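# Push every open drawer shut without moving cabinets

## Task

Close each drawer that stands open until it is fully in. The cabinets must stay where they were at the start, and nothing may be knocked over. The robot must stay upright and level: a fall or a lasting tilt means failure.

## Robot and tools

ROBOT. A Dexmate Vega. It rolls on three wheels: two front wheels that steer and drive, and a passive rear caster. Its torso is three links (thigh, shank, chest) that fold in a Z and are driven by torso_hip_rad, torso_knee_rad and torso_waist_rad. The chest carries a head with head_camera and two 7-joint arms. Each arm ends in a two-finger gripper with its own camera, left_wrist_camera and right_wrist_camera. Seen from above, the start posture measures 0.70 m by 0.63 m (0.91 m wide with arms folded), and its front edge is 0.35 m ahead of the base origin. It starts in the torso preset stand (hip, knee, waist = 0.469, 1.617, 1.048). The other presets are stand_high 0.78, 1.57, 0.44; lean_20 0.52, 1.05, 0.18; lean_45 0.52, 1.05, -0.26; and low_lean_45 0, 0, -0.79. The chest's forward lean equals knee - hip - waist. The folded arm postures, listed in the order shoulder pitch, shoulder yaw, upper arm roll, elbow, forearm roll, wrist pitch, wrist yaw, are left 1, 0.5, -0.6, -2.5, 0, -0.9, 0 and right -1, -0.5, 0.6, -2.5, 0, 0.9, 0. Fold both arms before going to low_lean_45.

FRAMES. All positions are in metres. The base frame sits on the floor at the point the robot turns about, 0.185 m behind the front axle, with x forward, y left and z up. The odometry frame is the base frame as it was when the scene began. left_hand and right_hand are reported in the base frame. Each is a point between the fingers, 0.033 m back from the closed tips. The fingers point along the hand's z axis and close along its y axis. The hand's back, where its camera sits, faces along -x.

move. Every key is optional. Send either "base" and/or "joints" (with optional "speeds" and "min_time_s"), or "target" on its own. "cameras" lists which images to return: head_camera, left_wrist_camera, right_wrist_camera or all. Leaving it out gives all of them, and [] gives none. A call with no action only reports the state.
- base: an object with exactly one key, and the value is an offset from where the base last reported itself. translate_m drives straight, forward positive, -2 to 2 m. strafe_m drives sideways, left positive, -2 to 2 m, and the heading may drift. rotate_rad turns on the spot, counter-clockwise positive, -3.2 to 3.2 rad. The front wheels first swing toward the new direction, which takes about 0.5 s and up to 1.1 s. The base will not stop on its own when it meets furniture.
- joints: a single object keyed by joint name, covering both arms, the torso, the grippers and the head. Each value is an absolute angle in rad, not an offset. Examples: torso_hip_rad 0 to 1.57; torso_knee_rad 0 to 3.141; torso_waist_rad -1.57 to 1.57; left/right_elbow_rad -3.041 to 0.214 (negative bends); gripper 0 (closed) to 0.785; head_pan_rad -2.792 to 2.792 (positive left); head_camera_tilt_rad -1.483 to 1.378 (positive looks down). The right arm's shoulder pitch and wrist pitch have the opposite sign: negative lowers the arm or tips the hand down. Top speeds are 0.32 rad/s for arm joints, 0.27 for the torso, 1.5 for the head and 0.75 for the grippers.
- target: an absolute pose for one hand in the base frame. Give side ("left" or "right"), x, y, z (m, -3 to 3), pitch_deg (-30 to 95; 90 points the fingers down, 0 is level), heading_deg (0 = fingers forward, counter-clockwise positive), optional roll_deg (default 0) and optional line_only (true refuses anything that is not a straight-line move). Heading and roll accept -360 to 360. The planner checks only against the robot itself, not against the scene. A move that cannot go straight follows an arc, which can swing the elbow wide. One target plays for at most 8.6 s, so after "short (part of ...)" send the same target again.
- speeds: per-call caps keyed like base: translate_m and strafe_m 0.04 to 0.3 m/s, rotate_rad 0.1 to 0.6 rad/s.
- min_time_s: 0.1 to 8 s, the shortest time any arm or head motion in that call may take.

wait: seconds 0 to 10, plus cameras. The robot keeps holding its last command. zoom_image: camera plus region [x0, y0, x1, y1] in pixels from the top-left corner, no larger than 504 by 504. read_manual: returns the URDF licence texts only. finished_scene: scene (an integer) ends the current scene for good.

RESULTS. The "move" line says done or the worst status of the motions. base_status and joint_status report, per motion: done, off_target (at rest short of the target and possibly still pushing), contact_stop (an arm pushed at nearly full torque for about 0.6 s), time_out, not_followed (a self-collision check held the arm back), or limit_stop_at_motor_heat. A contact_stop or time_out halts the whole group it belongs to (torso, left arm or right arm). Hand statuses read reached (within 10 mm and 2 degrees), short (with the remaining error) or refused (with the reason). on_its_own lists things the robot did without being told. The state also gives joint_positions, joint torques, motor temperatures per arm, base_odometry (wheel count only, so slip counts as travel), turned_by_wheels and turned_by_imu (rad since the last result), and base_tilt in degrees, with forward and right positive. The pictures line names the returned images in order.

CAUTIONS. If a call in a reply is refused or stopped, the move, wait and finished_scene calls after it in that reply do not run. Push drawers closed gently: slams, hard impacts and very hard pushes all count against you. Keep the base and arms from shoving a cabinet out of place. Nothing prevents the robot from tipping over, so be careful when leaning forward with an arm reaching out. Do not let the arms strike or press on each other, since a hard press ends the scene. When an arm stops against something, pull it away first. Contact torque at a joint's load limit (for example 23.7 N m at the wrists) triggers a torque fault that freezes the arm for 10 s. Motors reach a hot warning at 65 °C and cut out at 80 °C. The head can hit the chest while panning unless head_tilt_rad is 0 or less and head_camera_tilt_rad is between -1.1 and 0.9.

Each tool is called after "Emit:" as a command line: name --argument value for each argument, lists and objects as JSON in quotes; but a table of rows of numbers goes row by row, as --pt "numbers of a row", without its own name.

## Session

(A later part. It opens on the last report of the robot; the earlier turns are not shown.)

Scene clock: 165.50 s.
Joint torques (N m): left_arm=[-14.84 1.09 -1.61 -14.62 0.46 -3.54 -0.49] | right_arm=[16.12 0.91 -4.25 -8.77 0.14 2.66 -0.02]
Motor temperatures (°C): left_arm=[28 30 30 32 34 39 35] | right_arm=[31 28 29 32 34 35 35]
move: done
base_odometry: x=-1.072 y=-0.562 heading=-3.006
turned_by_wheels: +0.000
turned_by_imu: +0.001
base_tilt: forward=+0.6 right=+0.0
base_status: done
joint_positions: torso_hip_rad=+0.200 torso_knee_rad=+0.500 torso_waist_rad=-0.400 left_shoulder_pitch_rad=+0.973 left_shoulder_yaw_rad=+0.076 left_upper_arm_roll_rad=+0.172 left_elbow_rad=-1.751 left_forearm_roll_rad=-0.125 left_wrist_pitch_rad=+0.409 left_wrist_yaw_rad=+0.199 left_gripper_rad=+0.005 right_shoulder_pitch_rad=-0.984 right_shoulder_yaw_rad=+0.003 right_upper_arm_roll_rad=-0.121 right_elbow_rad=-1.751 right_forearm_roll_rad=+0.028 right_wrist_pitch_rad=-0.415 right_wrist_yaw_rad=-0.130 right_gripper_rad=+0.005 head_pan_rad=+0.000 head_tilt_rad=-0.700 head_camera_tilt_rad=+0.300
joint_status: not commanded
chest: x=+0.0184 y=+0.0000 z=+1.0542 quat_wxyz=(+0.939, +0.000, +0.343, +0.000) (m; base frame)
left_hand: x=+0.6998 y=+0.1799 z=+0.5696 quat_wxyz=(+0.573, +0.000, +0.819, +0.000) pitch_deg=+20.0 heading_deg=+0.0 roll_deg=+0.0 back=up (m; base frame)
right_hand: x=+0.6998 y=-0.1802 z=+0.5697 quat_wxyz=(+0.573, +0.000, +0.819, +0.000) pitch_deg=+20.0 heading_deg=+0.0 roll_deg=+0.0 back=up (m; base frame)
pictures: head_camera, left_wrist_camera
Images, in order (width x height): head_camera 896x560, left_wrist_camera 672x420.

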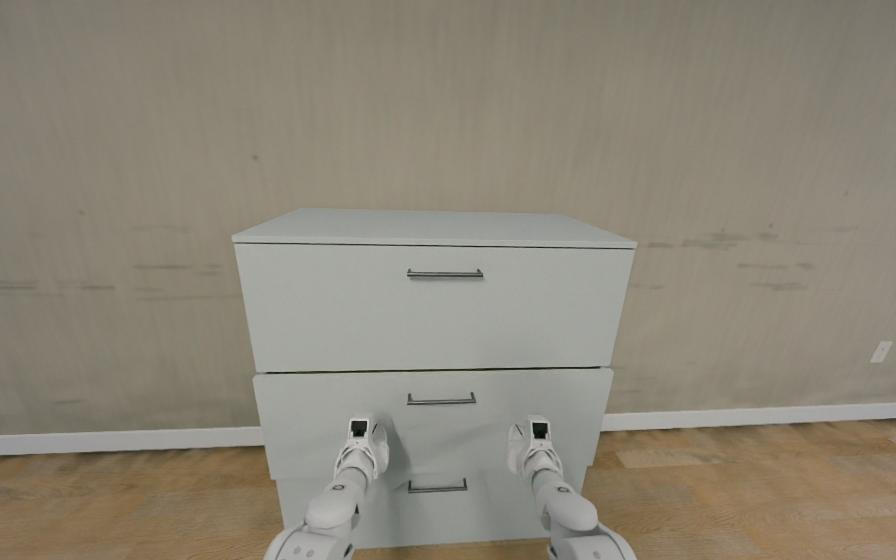

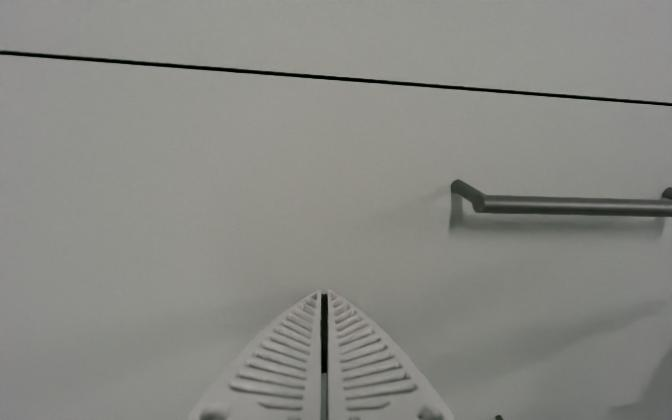

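Emit:
move --base '{"translate_m":0.025}' --speeds '{"translate_m":0.08}' --cameras '["head_camera","left_wrist_camera"]'

Emit:
zoom_image --camera "head_camera" --region '[220, 340, 420, 540]'

Scene clock: 172.63 s.
Joint torques (N m): left_arm=[-11.99 1.26 -2.95 -15.17 0.44 -2.01 -0.07] | right_arm=[15.83 0.01 -4.48 -8.42 0.1 2.44 -0.03]
Motor temperatures (°C): left_arm=[28 30 30 32 34 39 35] | right_arm=[31 28 29 32 34 35 35]
move: done
base_odometry: x=-1.096 y=-0.565 heading=-3.006
turned_by_wheels: +0.000
turned_by_imu: +0.001
base_tilt: forward=+0.6 right=-0.1
base_status: done
joint_positions: torso_hip_rad=+0.200 torso_knee_rad=+0.500 torso_waist_rad=-0.400 left_shoulder_pitch_rad=+0.973 left_shoulder_yaw_rad=+0.076 left_upper_arm_roll_rad=+0.172 left_elbow_rad=-1.751 left_forearm_roll_rad=-0.125 left_wrist_pitch_rad=+0.409 left_wrist_yaw_rad=+0.199 left_gripper_rad=+0.005 right_shoulder_pitch_rad=-0.984 right_shoulder_yaw_rad=+0.003 right_upper_arm_roll_rad=-0.121 right_elbow_rad=-1.751 right_forearm_roll_rad=+0.028 right_wrist_pitch_rad=-0.415 right_wrist_yaw_rad=-0.130 right_gripper_rad=+0.005 head_pan_rad=+0.000 head_tilt_rad=-0.700 head_camera_tilt_rad=+0.300
joint_status: not commanded
chest: x=+0.0184 y=+0.0000 z=+1.0542 quat_wxyz=(+0.939, +0.000, +0.343, +0.000) (m; base frame)
left_hand: x=+0.6998 y=+0.1799 z=+0.5696 quat_wxyz=(+0.573, +0.000, +0.819, +0.000) pitch_deg=+20.0 heading_deg=+0.0 roll_deg=+0.0 back=up (m; base frame)
right_hand: x=+0.6998 y=-0.1802 z=+0.5697 quat_wxyz=(+0.573, +0.000, +0.819, +0.000) pitch_deg=+20.0 heading_deg=+0.0 roll_deg=+0.0 back=up (m; base frame)
pictures: head_camera, left_wrist_camera
Images, in order (width x height): head_camera 896x560, left_wrist_camera 672x420.

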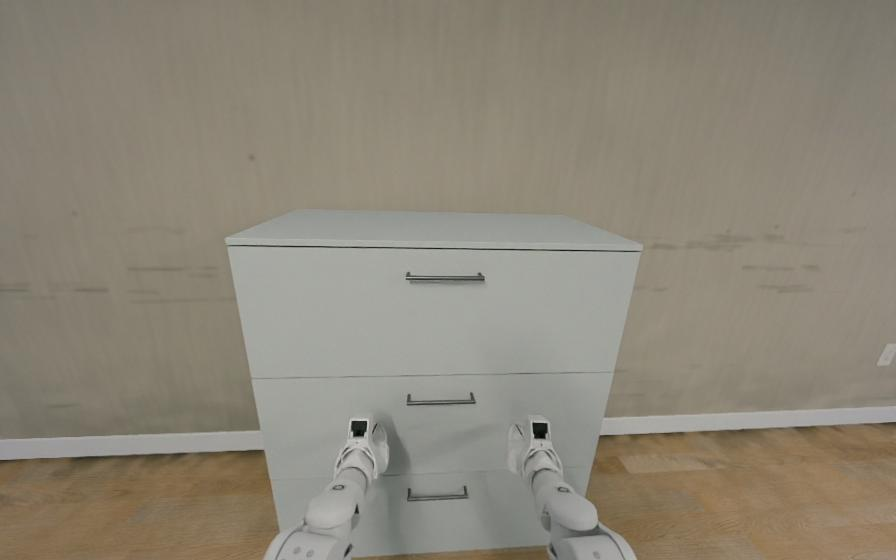

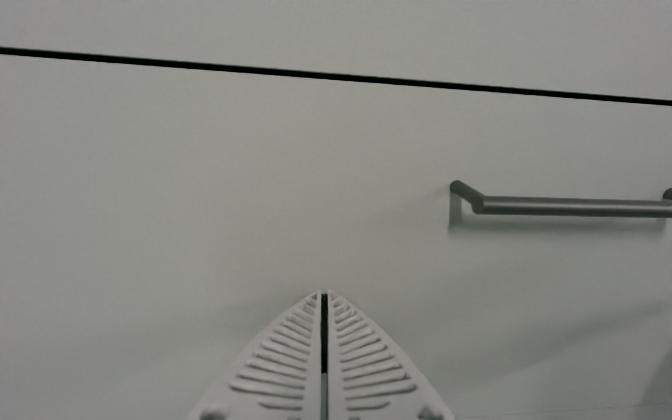

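Scaled by 2.520 from the camera's 896x560 image, which has a finer 960x600 frame.

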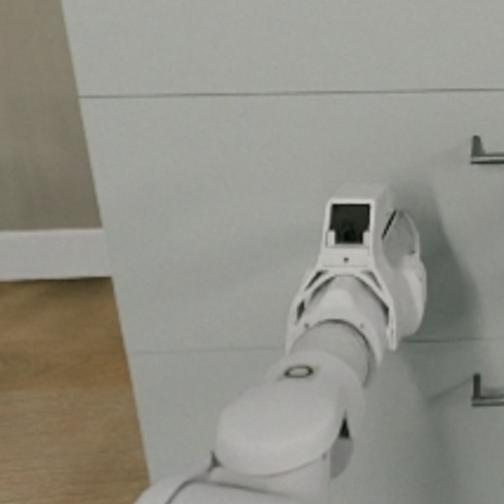

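Emit:
move --base '{"translate_m":0.012}' --speeds '{"translate_m":0.05}' --cameras '["left_wrist_camera"]'

Emit:
move --base '{"translate_m":-0.35}' --joints '{"right_shoulder_pitch_rad":-1.1,"right_elbow_rad":-2.3,"right_wrist_pitch_rad":0}' --cameras '["head_camera"]'

Emit:
move --base '{"rotate_rad":-1.36}' --cameras '["head_camera"]'

Scene clock: 177.60 s.
Joint torques (N m): left_arm=[-21.72 0.23 -1.59 -15.63 -0.02 -4.34 -0.09] | right_arm=[16.06 0.08 -4.32 -8.81 -0.03 2.05 0.01]
Motor temperatures (°C): left_arm=[28 30 30 32 34 39 35] | right_arm=[31 28 29 32 34 35 35]
move: done
base_odometry: x=-1.108 y=-0.567 heading=-3.005
turned_by_wheels: +0.001
turned_by_imu: +0.002
base_tilt: forward=+0.6 right=+0.0
base_status: done
joint_positions: torso_hip_rad=+0.200 torso_knee_rad=+0.500 torso_waist_rad=-0.400 left_shoulder_pitch_rad=+0.974 left_shoulder_yaw_rad=+0.076 left_upper_arm_roll_rad=+0.172 left_elbow_rad=-1.751 left_forearm_roll_rad=-0.125 left_wrist_pitch_rad=+0.410 left_wrist_yaw_rad=+0.199 left_gripper_rad=+0.005 right_shoulder_pitch_rad=-0.984 right_shoulder_yaw_rad=+0.003 right_upper_arm_roll_rad=-0.121 right_elbow_rad=-1.751 right_forearm_roll_rad=+0.028 right_wrist_pitch_rad=-0.415 right_wrist_yaw_rad=-0.130 right_gripper_rad=+0.005 head_pan_rad=+0.000 head_tilt_rad=-0.700 head_camera_tilt_rad=+0.300
joint_status: not commanded
chest: x=+0.0183 y=+0.0000 z=+1.0543 quat_wxyz=(+0.939, +0.000, +0.343, +0.000) (m; base frame)
left_hand: x=+0.6994 y=+0.1799 z=+0.5691 quat_wxyz=(+0.573, +0.000, +0.820, +0.000) pitch_deg=+20.1 heading_deg=+0.0 roll_deg=+0.0 back=up (m; base frame)
right_hand: x=+0.6997 y=-0.1802 z=+0.5698 quat_wxyz=(+0.573, +0.000, +0.819, +0.000) pitch_deg=+20.0 heading_deg=+0.0 roll_deg=+0.0 back=up (m; base frame)
pictures: left_wrist_camera
Images, in order (width x height): left_wrist_camera 672x420.

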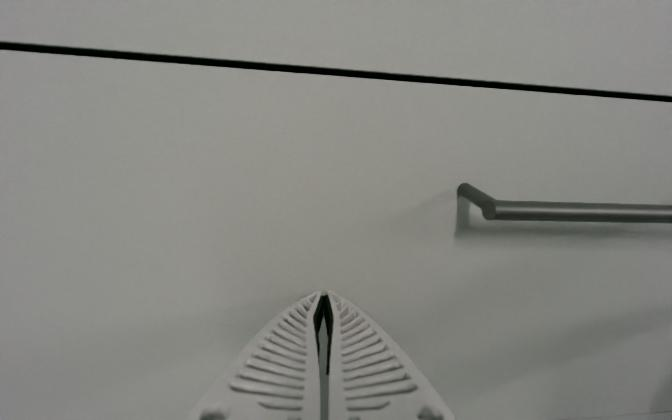

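Scene clock: 181.17 s.
Joint torques (N m): left_arm=[-13.4 -0.06 -1.44 -14.97 0.15 -2.59 -0.37] | right_arm=[2.18 -0.29 -3.99 -13.32 0.13 3.43 0.29]
Motor temperatures (°C): left_arm=[28 30 30 32 34 39 35] | right_arm=[31 28 29 32 34 35 35]
move: done
base_odometry: x=-0.762 y=-0.518 heading=-3.005
turned_by_wheels: +0.001
turned_by_imu: +0.001
base_tilt: forward=+0.7 right=+0.0
base_status: done
joint_positions: torso_hip_rad=+0.200 torso_knee_rad=+0.500 torso_waist_rad=-0.400 left_shoulder_pitch_rad=+0.973 left_shoulder_yaw_rad=+0.076 left_upper_arm_roll_rad=+0.172 left_elbow_rad=-1.751 left_forearm_roll_rad=-0.125 left_wrist_pitch_rad=+0.409 left_wrist_yaw_rad=+0.199 left_gripper_rad=+0.005 right_shoulder_pitch_rad=-1.098 right_shoulder_yaw_rad=+0.003 right_upper_arm_roll_rad=-0.121 right_elbow_rad=-2.294 right_forearm_roll_rad=+0.028 right_wrist_pitch_rad=-0.005 right_wrist_yaw_rad=-0.130 right_gripper_rad=+0.005 head_pan_rad=+0.000 head_tilt_rad=-0.700 head_camera_tilt_rad=+0.300
joint_status: all done
chest: x=+0.0184 y=+0.0000 z=+1.0542 quat_wxyz=(+0.939, +0.000, +0.343, +0.000) (m; base frame)
left_hand: x=+0.6998 y=+0.1799 z=+0.5696 quat_wxyz=(+0.573, +0.000, +0.819, +0.000) pitch_deg=+20.0 heading_deg=+0.0 roll_deg=+0.0 back=up (m; base frame)
right_hand: x=+0.6259 y=-0.2022 z=+1.0147 quat_wxyz=(+0.854, +0.045, +0.517, +0.036) pitch_deg=-27.5 heading_deg=-2.6 roll_deg=+7.5 back=up (m; base frame)
pictures: head_camera
Images, in order (width x height): head_camera 896x560.

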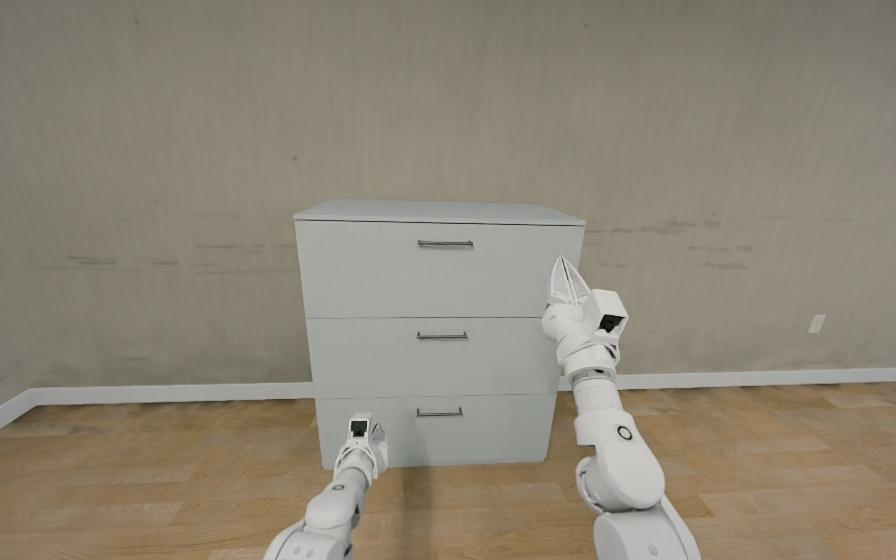

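Scene clock: 185.03 s.
Joint torques (N m): left_arm=[-11.65 3.34 -2.84 -13.93 0.78 -3.41 -0.24] | right_arm=[2.38 0.67 -4.25 -12.32 -0.02 2.19 0.22]
Motor temperatures (°C): left_arm=[28 30 30 32 34 39 35] | right_arm=[31 28 29 33 34 35 35]
move: done
base_odometry: x=-0.763 y=-0.518 heading=+1.917
turned_by_wheels: -1.362
turned_by_imu: -1.332
base_tilt: forward=+0.6 right=-0.1
base_status: done
joint_positions: torso_hip_rad=+0.200 torso_knee_rad=+0.500 torso_waist_rad=-0.400 left_shoulder_pitch_rad=+0.973 left_shoulder_yaw_rad=+0.076 left_upper_arm_roll_rad=+0.172 left_elbow_rad=-1.751 left_forearm_roll_rad=-0.125 left_wrist_pitch_rad=+0.409 left_wrist_yaw_rad=+0.199 left_gripper_rad=+0.005 right_shoulder_pitch_rad=-1.100 right_shoulder_yaw_rad=+0.003 right_upper_arm_roll_rad=-0.121 right_elbow_rad=-2.300 right_forearm_roll_rad=+0.028 right_wrist_pitch_rad=+0.000 right_wrist_yaw_rad=-0.130 right_gripper_rad=+0.005 head_pan_rad=+0.000 head_tilt_rad=-0.700 head_camera_tilt_rad=+0.300
joint_status: not commanded
chest: x=+0.0184 y=+0.0000 z=+1.0542 quat_wxyz=(+0.939, +0.000, +0.343, +0.000) (m; base frame)
left_hand: x=+0.6998 y=+0.1799 z=+0.5696 quat_wxyz=(+0.573, +0.000, +0.819, +0.000) pitch_deg=+20.0 heading_deg=+0.0 roll_deg=+0.0 back=up (m; base frame)
right_hand: x=+0.6232 y=-0.2028 z=+1.0193 quat_wxyz=(+0.856, +0.046, +0.513, +0.037) pitch_deg=-28.0 heading_deg=-2.7 roll_deg=+7.6 back=up (m; base frame)
pictures: head_camera
Images, in order (width x height): head_camera 896x560.

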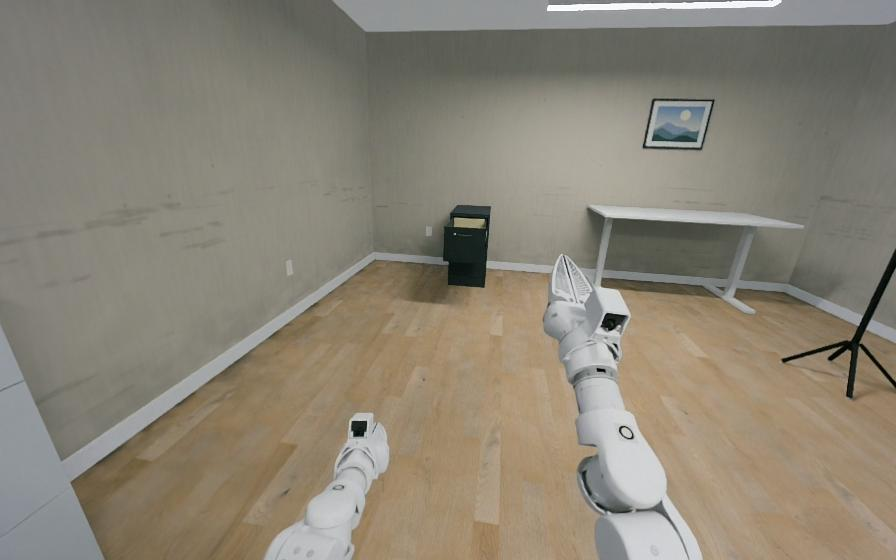

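Emit:
move --base '{"rotate_rad":0.063}' --cameras '[]'

Emit:
move --base '{"translate_m":1.6}' --cameras '[]'

Emit:
move --base '{"rotate_rad":-0.307}' --cameras '[]'

Emit:
move --target '{"side":"left","x":0.7,"y":0.05,"z":0.52,"pitch_deg":20,"heading_deg":0}' --cameras '["head_camera"]'

Scene clock: 195.13 s.
Joint torques (N m): left_arm=[-12.5 -1.7 -2.92 -15.66 0.09 -2.77 -0.06] | right_arm=[2.56 0.1 -4.13 -13.63 -0.09 2.39 0.48]
Motor temperatures (°C): left_arm=[28 30 30 32 34 39 35] | right_arm=[31 28 29 33 34 35 35]
move: done
base_odometry: x=-0.763 y=-0.518 heading=+1.980
turned_by_wheels: +0.063
turned_by_imu: +0.062
base_tilt: forward=+0.7 right=-0.1
base_status: done
joint_positions: torso_hip_rad=+0.200 torso_knee_rad=+0.500 torso_waist_rad=-0.400 left_shoulder_pitch_rad=+0.973 left_shoulder_yaw_rad=+0.076 left_upper_arm_roll_rad=+0.172 left_elbow_rad=-1.751 left_forearm_roll_rad=-0.125 left_wrist_pitch_rad=+0.409 left_wrist_yaw_rad=+0.199 left_gripper_rad=+0.005 right_shoulder_pitch_rad=-1.100 right_shoulder_yaw_rad=+0.003 right_upper_arm_roll_rad=-0.121 right_elbow_rad=-2.300 right_forearm_roll_rad=+0.028 right_wrist_pitch_rad=+0.000 right_wrist_yaw_rad=-0.130 right_gripper_rad=+0.005 head_pan_rad=+0.000 head_tilt_rad=-0.700 head_camera_tilt_rad=+0.300
joint_status: not commanded
chest: x=+0.0184 y=+0.0000 z=+1.0542 quat_wxyz=(+0.939, +0.000, +0.343, +0.000) (m; base frame)
left_hand: x=+0.6998 y=+0.1799 z=+0.5696 quat_wxyz=(+0.573, +0.000, +0.819, +0.000) pitch_deg=+20.0 heading_deg=+0.0 roll_deg=+0.0 back=up (m; base frame)
right_hand: x=+0.6232 y=-0.2028 z=+1.0193 quat_wxyz=(+0.856, +0.046, +0.513, +0.037) pitch_deg=-28.0 heading_deg=-2.7 roll_deg=+7.6 back=up (m; base frame)
pictures: none
No camera images: "cameras" was empty.

Scene clock: 202.27 s.
Joint torques (N m): left_arm=[-13.3 0.53 -2.4 -14.79 1.09 -2.53 -0.67] | right_arm=[3.56 0.16 -4.28 -13.01 0.04 2.7 0.16]
Motor temperatures (°C): left_arm=[28 30 30 32 34 39 35] | right_arm=[30 28 29 33 34 36 35]
move: done
base_odometry: x=-1.403 y=+0.948 heading=+1.979
turned_by_wheels: +0.000
turned_by_imu: +0.001
base_tilt: forward=+0.7 right=-0.1
base_status: done
joint_positions: torso_hip_rad=+0.200 torso_knee_rad=+0.500 torso_waist_rad=-0.400 left_shoulder_pitch_rad=+0.973 left_shoulder_yaw_rad=+0.076 left_upper_arm_roll_rad=+0.172 left_elbow_rad=-1.751 left_forearm_roll_rad=-0.125 left_wrist_pitch_rad=+0.409 left_wrist_yaw_rad=+0.199 left_gripper_rad=+0.005 right_shoulder_pitch_rad=-1.100 right_shoulder_yaw_rad=+0.003 right_upper_arm_roll_rad=-0.121 right_elbow_rad=-2.300 right_forearm_roll_rad=+0.028 right_wrist_pitch_rad=+0.000 right_wrist_yaw_rad=-0.130 right_gripper_rad=+0.005 head_pan_rad=+0.000 head_tilt_rad=-0.700 head_camera_tilt_rad=+0.300
joint_status: not commanded
chest: x=+0.0185 y=+0.0000 z=+1.0542 quat_wxyz=(+0.939, +0.000, +0.343, +0.000) (m; base frame)
left_hand: x=+0.6998 y=+0.1799 z=+0.5696 quat_wxyz=(+0.573, +0.000, +0.819, +0.000) pitch_deg=+20.0 heading_deg=+0.0 roll_deg=+0.0 back=up (m; base frame)
right_hand: x=+0.6232 y=-0.2028 z=+1.0193 quat_wxyz=(+0.856, +0.046, +0.513, +0.037) pitch_deg=-28.0 heading_deg=-2.7 roll_deg=+7.6 back=up (m; base frame)
pictures: none
No camera images: "cameras" was empty.

Scene clock: 204.30 s.
Joint torques (N m): left_arm=[-12.32 1.59 -0.41 -14.02 0.41 -3.04 -0.27] | right_arm=[1.53 0.38 -4.33 -12.66 0.1 2.69 0.45]
Motor temperatures (°C): left_arm=[28 30 30 32 34 39 35] | right_arm=[30 28 29 33 34 36 35]
move: done
base_odometry: x=-1.403 y=+0.949 heading=+1.672
turned_by_wheels: -0.307
turned_by_imu: -0.302
base_tilt: forward=+0.6 right=-0.1
base_status: done
joint_positions: torso_hip_rad=+0.200 torso_knee_rad=+0.500 torso_waist_rad=-0.400 left_shoulder_pitch_rad=+0.973 left_shoulder_yaw_rad=+0.076 left_upper_arm_roll_rad=+0.172 left_elbow_rad=-1.751 left_forearm_roll_rad=-0.125 left_wrist_pitch_rad=+0.409 left_wrist_yaw_rad=+0.199 left_gripper_rad=+0.005 right_shoulder_pitch_rad=-1.100 right_shoulder_yaw_rad=+0.003 right_upper_arm_roll_rad=-0.121 right_elbow_rad=-2.300 right_forearm_roll_rad=+0.028 right_wrist_pitch_rad=+0.000 right_wrist_yaw_rad=-0.130 right_gripper_rad=+0.005 head_pan_rad=+0.000 head_tilt_rad=-0.700 head_camera_tilt_rad=+0.300
joint_status: not commanded
chest: x=+0.0185 y=+0.0000 z=+1.0542 quat_wxyz=(+0.939, +0.000, +0.343, +0.000) (m; base frame)
left_hand: x=+0.6998 y=+0.1799 z=+0.5696 quat_wxyz=(+0.573, +0.000, +0.819, +0.000) pitch_deg=+20.0 heading_deg=+0.0 roll_deg=+0.0 back=up (m; base frame)
right_hand: x=+0.6232 y=-0.2028 z=+1.0193 quat_wxyz=(+0.856, +0.046, +0.513, +0.037) pitch_deg=-28.0 heading_deg=-2.7 roll_deg=+7.6 back=up (m; base frame)
pictures: none
No camera images: "cameras" was empty.

Scene clock: 207.40 s.
Joint torques (N m): left_arm=[-12.17 -6.85 5.98 -15.71 0.33 -2.36 0.41] | right_arm=[2.86 0.83 -4.3 -12.72 -0.04 2.06 0.22]
Motor temperatures (°C): left_arm=[28 30 30 32 34 39 35] | right_arm=[30 28 29 33 34 36 35]
move: done
base_odometry: x=-1.403 y=+0.949 heading=+1.672
turned_by_wheels: +0.000
turned_by_imu: +0.000
base_tilt: forward=+0.6 right=+0.0
base_status: not commanded
joint_positions: torso_hip_rad=+0.200 torso_knee_rad=+0.500 torso_waist_rad=-0.400 left_shoulder_pitch_rad=+0.868 left_shoulder_yaw_rad=-0.118 left_upper_arm_roll_rad=+0.356 left_elbow_rad=-1.367 left_forearm_roll_rad=-0.017 left_wrist_pitch_rad=+0.167 left_wrist_yaw_rad=+0.378 left_gripper_rad=+0.005 right_shoulder_pitch_rad=-1.100 right_shoulder_yaw_rad=+0.003 right_upper_arm_roll_rad=-0.121 right_elbow_rad=-2.300 right_forearm_roll_rad=+0.028 right_wrist_pitch_rad=+0.000 right_wrist_yaw_rad=-0.130 right_gripper_rad=+0.005 head_pan_rad=+0.000 head_tilt_rad=-0.700 head_camera_tilt_rad=+0.300
joint_status: not commanded
chest: x=+0.0185 y=+0.0000 z=+1.0542 quat_wxyz=(+0.939, +0.000, +0.343, +0.000) (m; base frame)
left_hand: x=+0.6999 y=+0.0521 z=+0.5199 quat_wxyz=(+0.573, +0.000, +0.819, +0.000) pitch_deg=+20.1 heading_deg=+0.0 roll_deg=+0.0 back=up (m; base frame)
left_hand_status: reached (straight line, planned for 1.6 s): 2 mm and 0.1 deg off.
right_hand: x=+0.6232 y=-0.2028 z=+1.0193 quat_wxyz=(+0.856, +0.046, +0.513, +0.037) pitch_deg=-28.0 heading_deg=-2.7 roll_deg=+7.6 back=up (m; base frame)
pictures: head_camera
Images, in order (width x height): head_camera 896x560.

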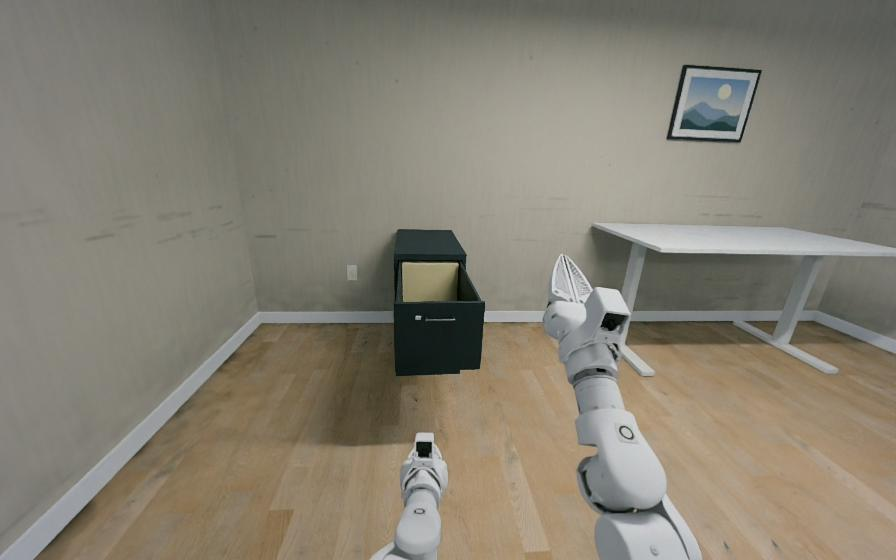

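Emit:
move --base '{"translate_m":0.38}' --cameras '[]'

Emit:
move --base '{"translate_m":0.36}' --speeds '{"translate_m":0.11}' --cameras '["head_camera","left_wrist_camera"]'

Scene clock: 218.53 s.
Joint torques (N m): left_arm=[-11.91 -7.24 5.58 -12.55 0.75 -1.69 0.29] | right_arm=[0.81 0.12 -4.06 -11.84 -0.08 2.11 0.35]
Motor temperatures (°C): left_arm=[28 30 30 32 34 39 35] | right_arm=[30 28 29 33 34 36 35]
move: done
base_odometry: x=-1.442 y=+1.327 heading=+1.671
turned_by_wheels: +0.000
turned_by_imu: +0.000
base_tilt: forward=+0.7 right=+0.0
base_status: done
joint_positions: torso_hip_rad=+0.200 torso_knee_rad=+0.500 torso_waist_rad=-0.400 left_shoulder_pitch_rad=+0.866 left_shoulder_yaw_rad=-0.121 left_upper_arm_roll_rad=+0.359 left_elbow_rad=-1.361 left_forearm_roll_rad=-0.016 left_wrist_pitch_rad=+0.164 left_wrist_yaw_rad=+0.380 left_gripper_rad=+0.005 right_shoulder_pitch_rad=-1.100 right_shoulder_yaw_rad=+0.003 right_upper_arm_roll_rad=-0.121 right_elbow_rad=-2.300 right_forearm_roll_rad=+0.028 right_wrist_pitch_rad=+0.000 right_wrist_yaw_rad=-0.130 right_gripper_rad=+0.005 head_pan_rad=+0.000 head_tilt_rad=-0.700 head_camera_tilt_rad=+0.300
joint_status: not commanded
chest: x=+0.0185 y=+0.0000 z=+1.0542 quat_wxyz=(+0.939, +0.000, +0.343, +0.000) (m; base frame)
left_hand: x=+0.6998 y=+0.0502 z=+0.5196 quat_wxyz=(+0.573, +0.000, +0.819, +0.000) pitch_deg=+20.0 heading_deg=+0.0 roll_deg=+0.0 back=up (m; base frame)
right_hand: x=+0.6232 y=-0.2028 z=+1.0193 quat_wxyz=(+0.856, +0.046, +0.513, +0.037) pitch_deg=-28.0 heading_deg=-2.7 roll_deg=+7.6 back=up (m; base frame)
pictures: none
No camera images: "cameras" was empty.

Scene clock: 222.70 s.
Joint torques (N m): left_arm=[-13.25 -8.24 1.63 -13.37 0.61 -2.75 -0.63] | right_arm=[2.35 -0.54 -3.97 -11.83 -0.05 2.78 0.25]
Motor temperatures (°C): left_arm=[28 30 30 32 34 39 35] | right_arm=[30 28 29 33 34 35 35]
move: done
base_odometry: x=-1.480 y=+1.685 heading=+1.671
turned_by_wheels: +0.000
turned_by_imu: +0.000
base_tilt: forward=+0.7 right=-0.1
base_status: done
joint_positions: torso_hip_rad=+0.200 torso_knee_rad=+0.500 torso_waist_rad=-0.400 left_shoulder_pitch_rad=+0.866 left_shoulder_yaw_rad=-0.121 left_upper_arm_roll_rad=+0.359 left_elbow_rad=-1.361 left_forearm_roll_rad=-0.016 left_wrist_pitch_rad=+0.164 left_wrist_yaw_rad=+0.380 left_gripper_rad=+0.005 right_shoulder_pitch_rad=-1.100 right_shoulder_yaw_rad=+0.003 right_upper_arm_roll_rad=-0.121 right_elbow_rad=-2.300 right_forearm_roll_rad=+0.028 right_wrist_pitch_rad=+0.000 right_wrist_yaw_rad=-0.130 right_gripper_rad=+0.005 head_pan_rad=+0.000 head_tilt_rad=-0.700 head_camera_tilt_rad=+0.300
joint_status: not commanded
chest: x=+0.0185 y=+0.0000 z=+1.0542 quat_wxyz=(+0.939, +0.000, +0.343, +0.000) (m; base frame)
left_hand: x=+0.6998 y=+0.0501 z=+0.5196 quat_wxyz=(+0.573, +0.000, +0.819, +0.000) pitch_deg=+20.0 heading_deg=+0.0 roll_deg=+0.0 back=up (m; base frame)
right_hand: x=+0.6232 y=-0.2028 z=+1.0193 quat_wxyz=(+0.856, +0.046, +0.513, +0.037) pitch_deg=-28.0 heading_deg=-2.7 roll_deg=+7.6 back=up (m; base frame)
pictures: head_camera, left_wrist_camera
Images, in order (width x height): head_camera 896x560, left_wrist_camera 672x420.

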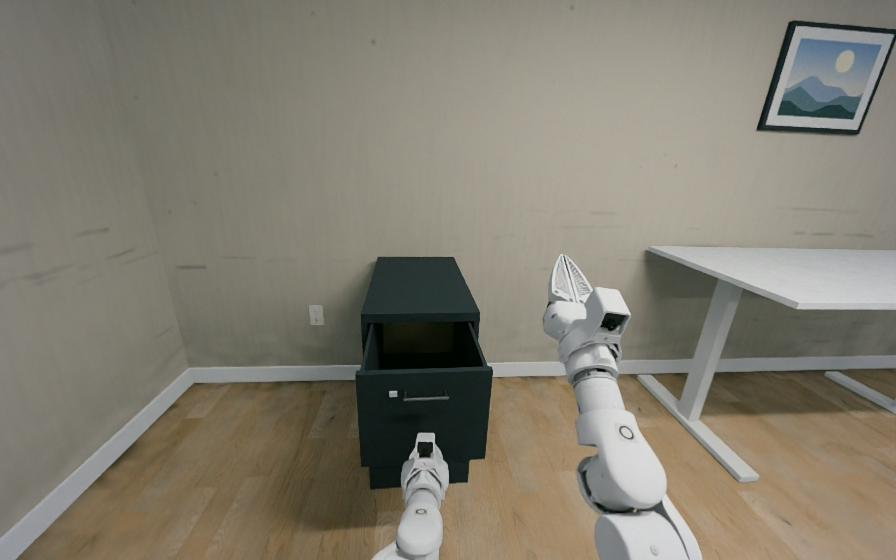

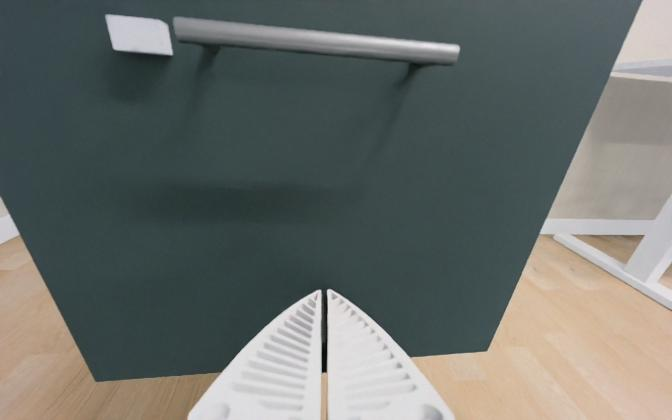

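Emit:
move --base '{"translate_m":0.21}' --speeds '{"translate_m":0.1}' --cameras '["head_camera","left_wrist_camera"]'

Scene clock: 229.90 s.
Joint torques (N m): left_arm=[-13.02 -6.87 0.72 -16.09 -0.12 -2.63 -0.4] | right_arm=[2.13 -0.39 -4.13 -12.23 -0.01 1.95 0.34]
Motor temperatures (°C): left_arm=[28 30 30 32 34 39 35] | right_arm=[30 28 29 33 34 35 35]
move: done
base_odometry: x=-1.501 y=+1.894 heading=+1.671
turned_by_wheels: +0.000
turned_by_imu: +0.000
base_tilt: forward=+0.7 right=+0.0
base_status: done
joint_positions: torso_hip_rad=+0.200 torso_knee_rad=+0.500 torso_waist_rad=-0.400 left_shoulder_pitch_rad=+0.866 left_shoulder_yaw_rad=-0.121 left_upper_arm_roll_rad=+0.359 left_elbow_rad=-1.361 left_forearm_roll_rad=-0.016 left_wrist_pitch_rad=+0.164 left_wrist_yaw_rad=+0.380 left_gripper_rad=+0.005 right_shoulder_pitch_rad=-1.100 right_shoulder_yaw_rad=+0.003 right_upper_arm_roll_rad=-0.121 right_elbow_rad=-2.300 right_forearm_roll_rad=+0.028 right_wrist_pitch_rad=+0.000 right_wrist_yaw_rad=-0.130 right_gripper_rad=+0.005 head_pan_rad=+0.000 head_tilt_rad=-0.700 head_camera_tilt_rad=+0.300
joint_status: not commanded
chest: x=+0.0185 y=+0.0000 z=+1.0542 quat_wxyz=(+0.939, +0.000, +0.343, +0.000) (m; base frame)
left_hand: x=+0.6998 y=+0.0501 z=+0.5196 quat_wxyz=(+0.573, +0.000, +0.819, +0.000) pitch_deg=+20.0 heading_deg=+0.0 roll_deg=+0.0 back=up (m; base frame)
right_hand: x=+0.6232 y=-0.2028 z=+1.0193 quat_wxyz=(+0.856, +0.046, +0.513, +0.037) pitch_deg=-28.0 heading_deg=-2.7 roll_deg=+7.6 back=up (m; base frame)
pictures: head_camera, left_wrist_camera
Images, in order (width x height): head_camera 896x560, left_wrist_camera 672x420.

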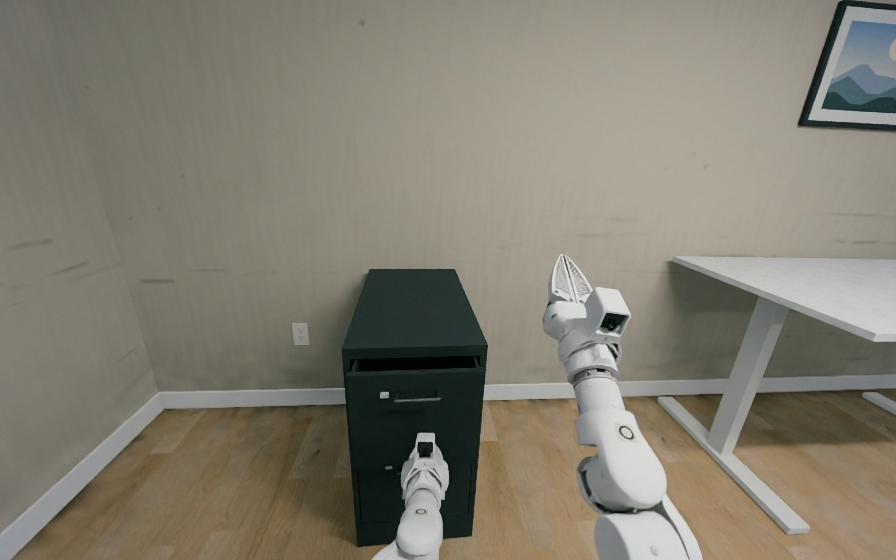

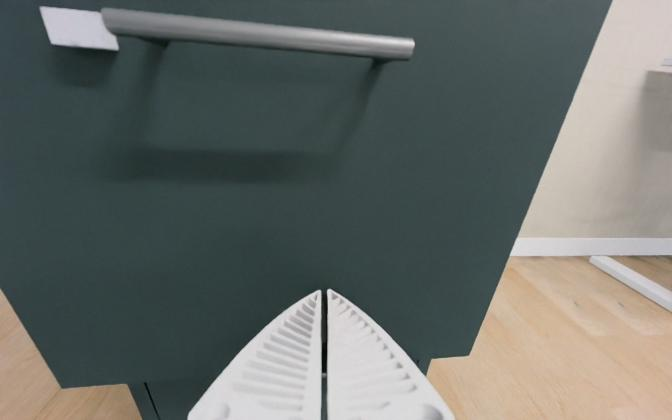

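Emit:
move --base '{"translate_m":0.05}' --speeds '{"translate_m":0.09}' --cameras '["head_camera"]'

Emit:
zoom_image --camera "head_camera" --region '[320, 330, 520, 530]'

Scene clock: 234.73 s.
Joint torques (N m): left_arm=[-13.66 -5.18 2.6 -16.1 0.45 -2.8 -0.23] | right_arm=[2.13 1.28 -4.18 -12.91 -0.03 2.2 0.33]
Motor temperatures (°C): left_arm=[28 30 30 32 34 39 35] | right_arm=[30 28 29 33 34 35 35]
move: done
base_odometry: x=-1.506 y=+1.943 heading=+1.670
turned_by_wheels: +0.000
turned_by_imu: +0.000
base_tilt: forward=+0.7 right=-0.1
base_status: done
joint_positions: torso_hip_rad=+0.200 torso_knee_rad=+0.500 torso_waist_rad=-0.400 left_shoulder_pitch_rad=+0.866 left_shoulder_yaw_rad=-0.121 left_upper_arm_roll_rad=+0.359 left_elbow_rad=-1.361 left_forearm_roll_rad=-0.016 left_wrist_pitch_rad=+0.164 left_wrist_yaw_rad=+0.380 left_gripper_rad=+0.005 right_shoulder_pitch_rad=-1.100 right_shoulder_yaw_rad=+0.003 right_upper_arm_roll_rad=-0.121 right_elbow_rad=-2.300 right_forearm_roll_rad=+0.028 right_wrist_pitch_rad=+0.000 right_wrist_yaw_rad=-0.130 right_gripper_rad=+0.005 head_pan_rad=+0.000 head_tilt_rad=-0.700 head_camera_tilt_rad=+0.300
joint_status: not commanded
chest: x=+0.0185 y=+0.0000 z=+1.0542 quat_wxyz=(+0.939, +0.000, +0.343, +0.000) (m; base frame)
left_hand: x=+0.6997 y=+0.0501 z=+0.5195 quat_wxyz=(+0.573, +0.000, +0.819, +0.000) pitch_deg=+20.0 heading_deg=+0.0 roll_deg=+0.0 back=up (m; base frame)
right_hand: x=+0.6232 y=-0.2028 z=+1.0193 quat_wxyz=(+0.856, +0.046, +0.513, +0.037) pitch_deg=-28.0 heading_deg=-2.7 roll_deg=+7.6 back=up (m; base frame)
pictures: head_camera
Images, in order (width x height): head_camera 896x560.

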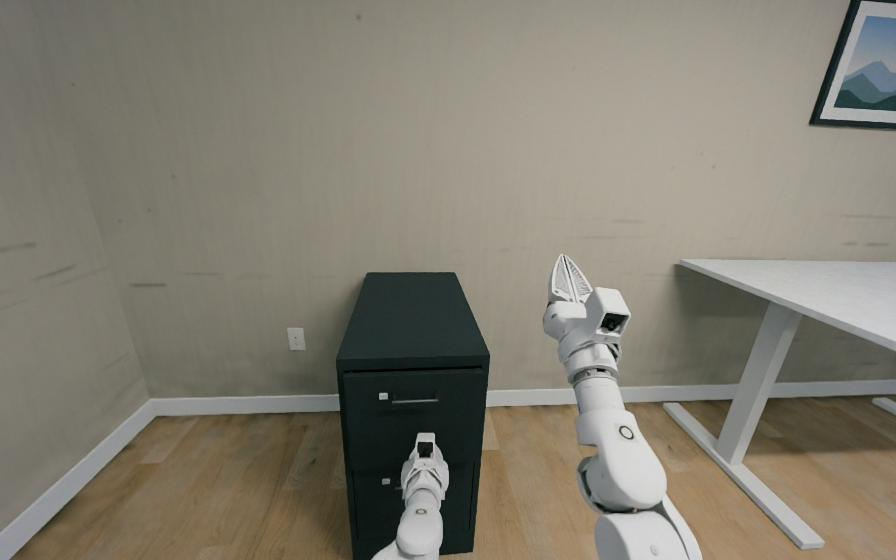

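Scaled by 2.520 from the camera's 896x560 image, which has a finer 960x600 frame.

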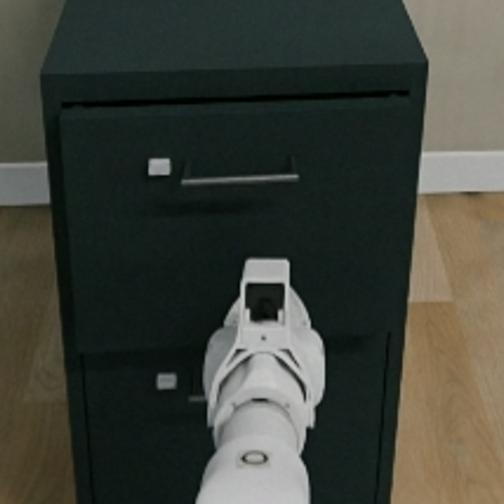

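Around 2–3 cm left.

Emit:
move --base '{"translate_m":0.022}' --speeds '{"translate_m":0.07}' --cameras '["head_camera","left_wrist_camera"]'

Emit:
zoom_image --camera "head_camera" --region '[320, 330, 520, 530]'

Scene clock: 239.30 s.
Joint torques (N m): left_arm=[-13.42 -6.32 2.1 -14.67 0.42 -2.63 -0.21] | right_arm=[2.61 0.01 -4.47 -12.51 0.01 1.93 0.42]
Motor temperatures (°C): left_arm=[28 30 30 32 34 39 35] | right_arm=[30 28 29 33 34 35 35]
move: done
base_odometry: x=-1.509 y=+1.965 heading=+1.670
turned_by_wheels: +0.000
turned_by_imu: +0.000
base_tilt: forward=+0.6 right=+0.0
base_status: done
joint_positions: torso_hip_rad=+0.200 torso_knee_rad=+0.500 torso_waist_rad=-0.400 left_shoulder_pitch_rad=+0.866 left_shoulder_yaw_rad=-0.121 left_upper_arm_roll_rad=+0.359 left_elbow_rad=-1.361 left_forearm_roll_rad=-0.016 left_wrist_pitch_rad=+0.164 left_wrist_yaw_rad=+0.380 left_gripper_rad=+0.005 right_shoulder_pitch_rad=-1.100 right_shoulder_yaw_rad=+0.003 right_upper_arm_roll_rad=-0.121 right_elbow_rad=-2.300 right_forearm_roll_rad=+0.028 right_wrist_pitch_rad=+0.000 right_wrist_yaw_rad=-0.130 right_gripper_rad=+0.005 head_pan_rad=+0.000 head_tilt_rad=-0.700 head_camera_tilt_rad=+0.300
joint_status: not commanded
chest: x=+0.0184 y=+0.0000 z=+1.0542 quat_wxyz=(+0.939, +0.000, +0.343, +0.000) (m; base frame)
left_hand: x=+0.6997 y=+0.0501 z=+0.5196 quat_wxyz=(+0.573, +0.000, +0.819, +0.000) pitch_deg=+20.0 heading_deg=+0.0 roll_deg=+0.0 back=up (m; base frame)
right_hand: x=+0.6232 y=-0.2028 z=+1.0193 quat_wxyz=(+0.856, +0.046, +0.513, +0.037) pitch_deg=-28.0 heading_deg=-2.7 roll_deg=+7.6 back=up (m; base frame)
pictures: head_camera, left_wrist_camera
Images, in order (width x height): head_camera 896x560, left_wrist_camera 672x420.

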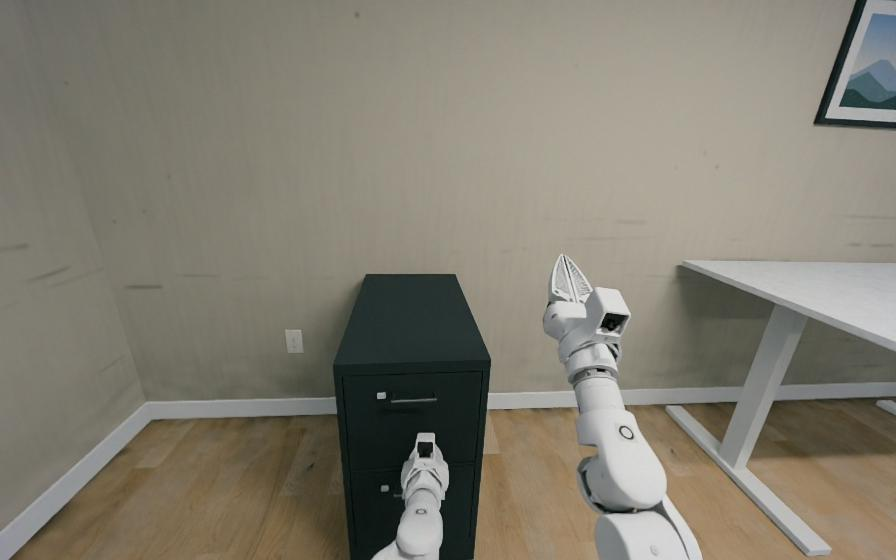

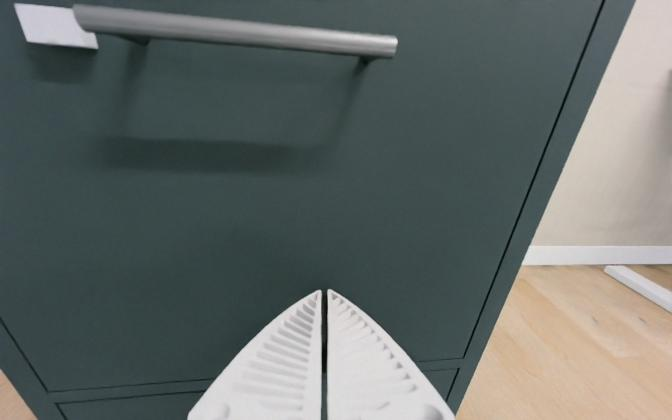

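Scaled by 2.520 from the camera's 896x560 image, which has a finer 960x600 frame.

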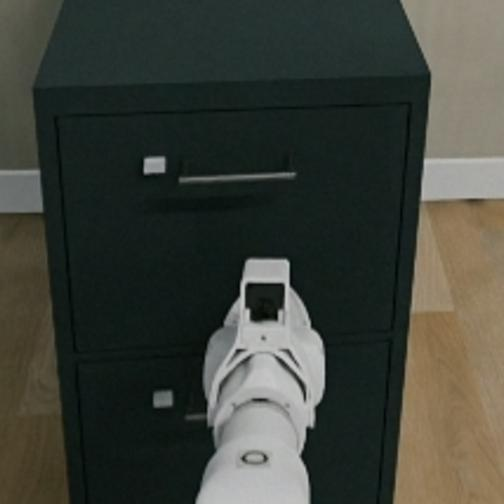

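Flush-looking; small confirming nudge.

Emit:
move --base '{"translate_m":0.012}' --speeds '{"translate_m":0.05}' --cameras '["left_wrist_camera"]'

Scene clock: 242.87 s.
Joint torques (N m): left_arm=[-26.08 -6.95 -1.85 -19.12 1.28 -4.16 -0.39] | right_arm=[2.83 -0.2 -4.37 -12.57 -0.03 2.08 0.41]
Motor temperatures (°C): left_arm=[28 30 30 32 34 39 35] | right_arm=[30 28 29 33 34 35 35]
move: done
base_odometry: x=-1.510 y=+1.977 heading=+1.669
turned_by_wheels: +0.000
turned_by_imu: +0.000
base_tilt: forward=+0.6 right=-0.1
base_status: done
joint_positions: torso_hip_rad=+0.200 torso_knee_rad=+0.500 torso_waist_rad=-0.400 left_shoulder_pitch_rad=+0.867 left_shoulder_yaw_rad=-0.121 left_upper_arm_roll_rad=+0.359 left_elbow_rad=-1.361 left_forearm_roll_rad=-0.016 left_wrist_pitch_rad=+0.164 left_wrist_yaw_rad=+0.380 left_gripper_rad=+0.005 right_shoulder_pitch_rad=-1.100 right_shoulder_yaw_rad=+0.003 right_upper_arm_roll_rad=-0.121 right_elbow_rad=-2.300 right_forearm_roll_rad=+0.028 right_wrist_pitch_rad=+0.000 right_wrist_yaw_rad=-0.130 right_gripper_rad=+0.005 head_pan_rad=+0.000 head_tilt_rad=-0.700 head_camera_tilt_rad=+0.300
joint_status: not commanded
chest: x=+0.0184 y=+0.0000 z=+1.0543 quat_wxyz=(+0.939, +0.000, +0.343, +0.000) (m; base frame)
left_hand: x=+0.6992 y=+0.0499 z=+0.5187 quat_wxyz=(+0.573, +0.000, +0.820, +0.000) pitch_deg=+20.1 heading_deg=+0.0 roll_deg=+0.0 back=up (m; base frame)
right_hand: x=+0.6231 y=-0.2028 z=+1.0194 quat_wxyz=(+0.856, +0.046, +0.513, +0.037) pitch_deg=-28.0 heading_deg=-2.7 roll_deg=+7.6 back=up (m; base frame)
pictures: left_wrist_camera
Images, in order (width x height): left_wrist_camera 672x420.

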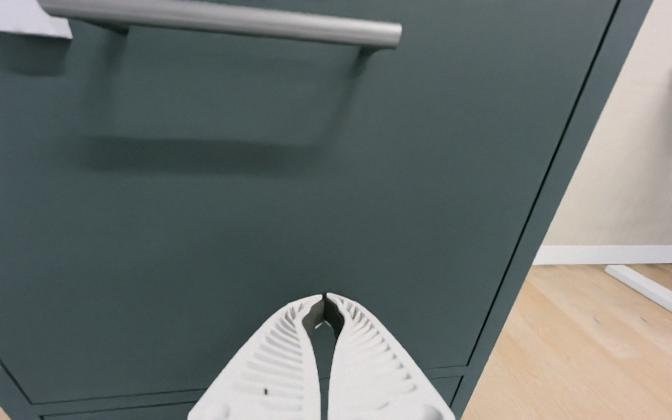

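Pressed hard: shut. Back off slightly and finish.

Emit:
move --base '{"translate_m":-0.06}' --cameras '[]'

Emit:
finished_scene --scene 3

Scene clock: 246.53 s.
Joint torques (N m): left_arm=[-13.66 -4.63 0.19 -14.98 0.49 -2.73 -0.57] | right_arm=[2.6 1.13 -4.1 -12.51 -0.01 2.17 0.26]
Motor temperatures (°C): left_arm=[29 30 30 32 34 39 35] | right_arm=[30 28 29 33 34 35 35]
move: done
base_odometry: x=-1.504 y=+1.917 heading=+1.669
turned_by_wheels: +0.000
turned_by_imu: +0.001
base_tilt: forward=+0.7 right=+0.0
base_status: done
joint_positions: torso_hip_rad=+0.200 torso_knee_rad=+0.500 torso_waist_rad=-0.400 left_shoulder_pitch_rad=+0.866 left_shoulder_yaw_rad=-0.121 left_upper_arm_roll_rad=+0.359 left_elbow_rad=-1.361 left_forearm_roll_rad=-0.016 left_wrist_pitch_rad=+0.164 left_wrist_yaw_rad=+0.380 left_gripper_rad=+0.005 right_shoulder_pitch_rad=-1.100 right_shoulder_yaw_rad=+0.003 right_upper_arm_roll_rad=-0.121 right_elbow_rad=-2.300 right_forearm_roll_rad=+0.028 right_wrist_pitch_rad=+0.000 right_wrist_yaw_rad=-0.130 right_gripper_rad=+0.005 head_pan_rad=+0.000 head_tilt_rad=-0.700 head_camera_tilt_rad=+0.300
joint_status: not commanded
chest: x=+0.0184 y=+0.0000 z=+1.0542 quat_wxyz=(+0.939, +0.000, +0.343, +0.000) (m; base frame)
left_hand: x=+0.6997 y=+0.0500 z=+0.5196 quat_wxyz=(+0.573, +0.000, +0.819, +0.000) pitch_deg=+20.0 heading_deg=+0.0 roll_deg=+0.0 back=up (m; base frame)
right_hand: x=+0.6232 y=-0.2028 z=+1.0194 quat_wxyz=(+0.856, +0.046, +0.513, +0.037) pitch_deg=-28.0 heading_deg=-2.7 roll_deg=+7.6 back=up (m; base frame)
pictures: none
No camera images: "cameras" was empty.

The scene is finished: the task was done.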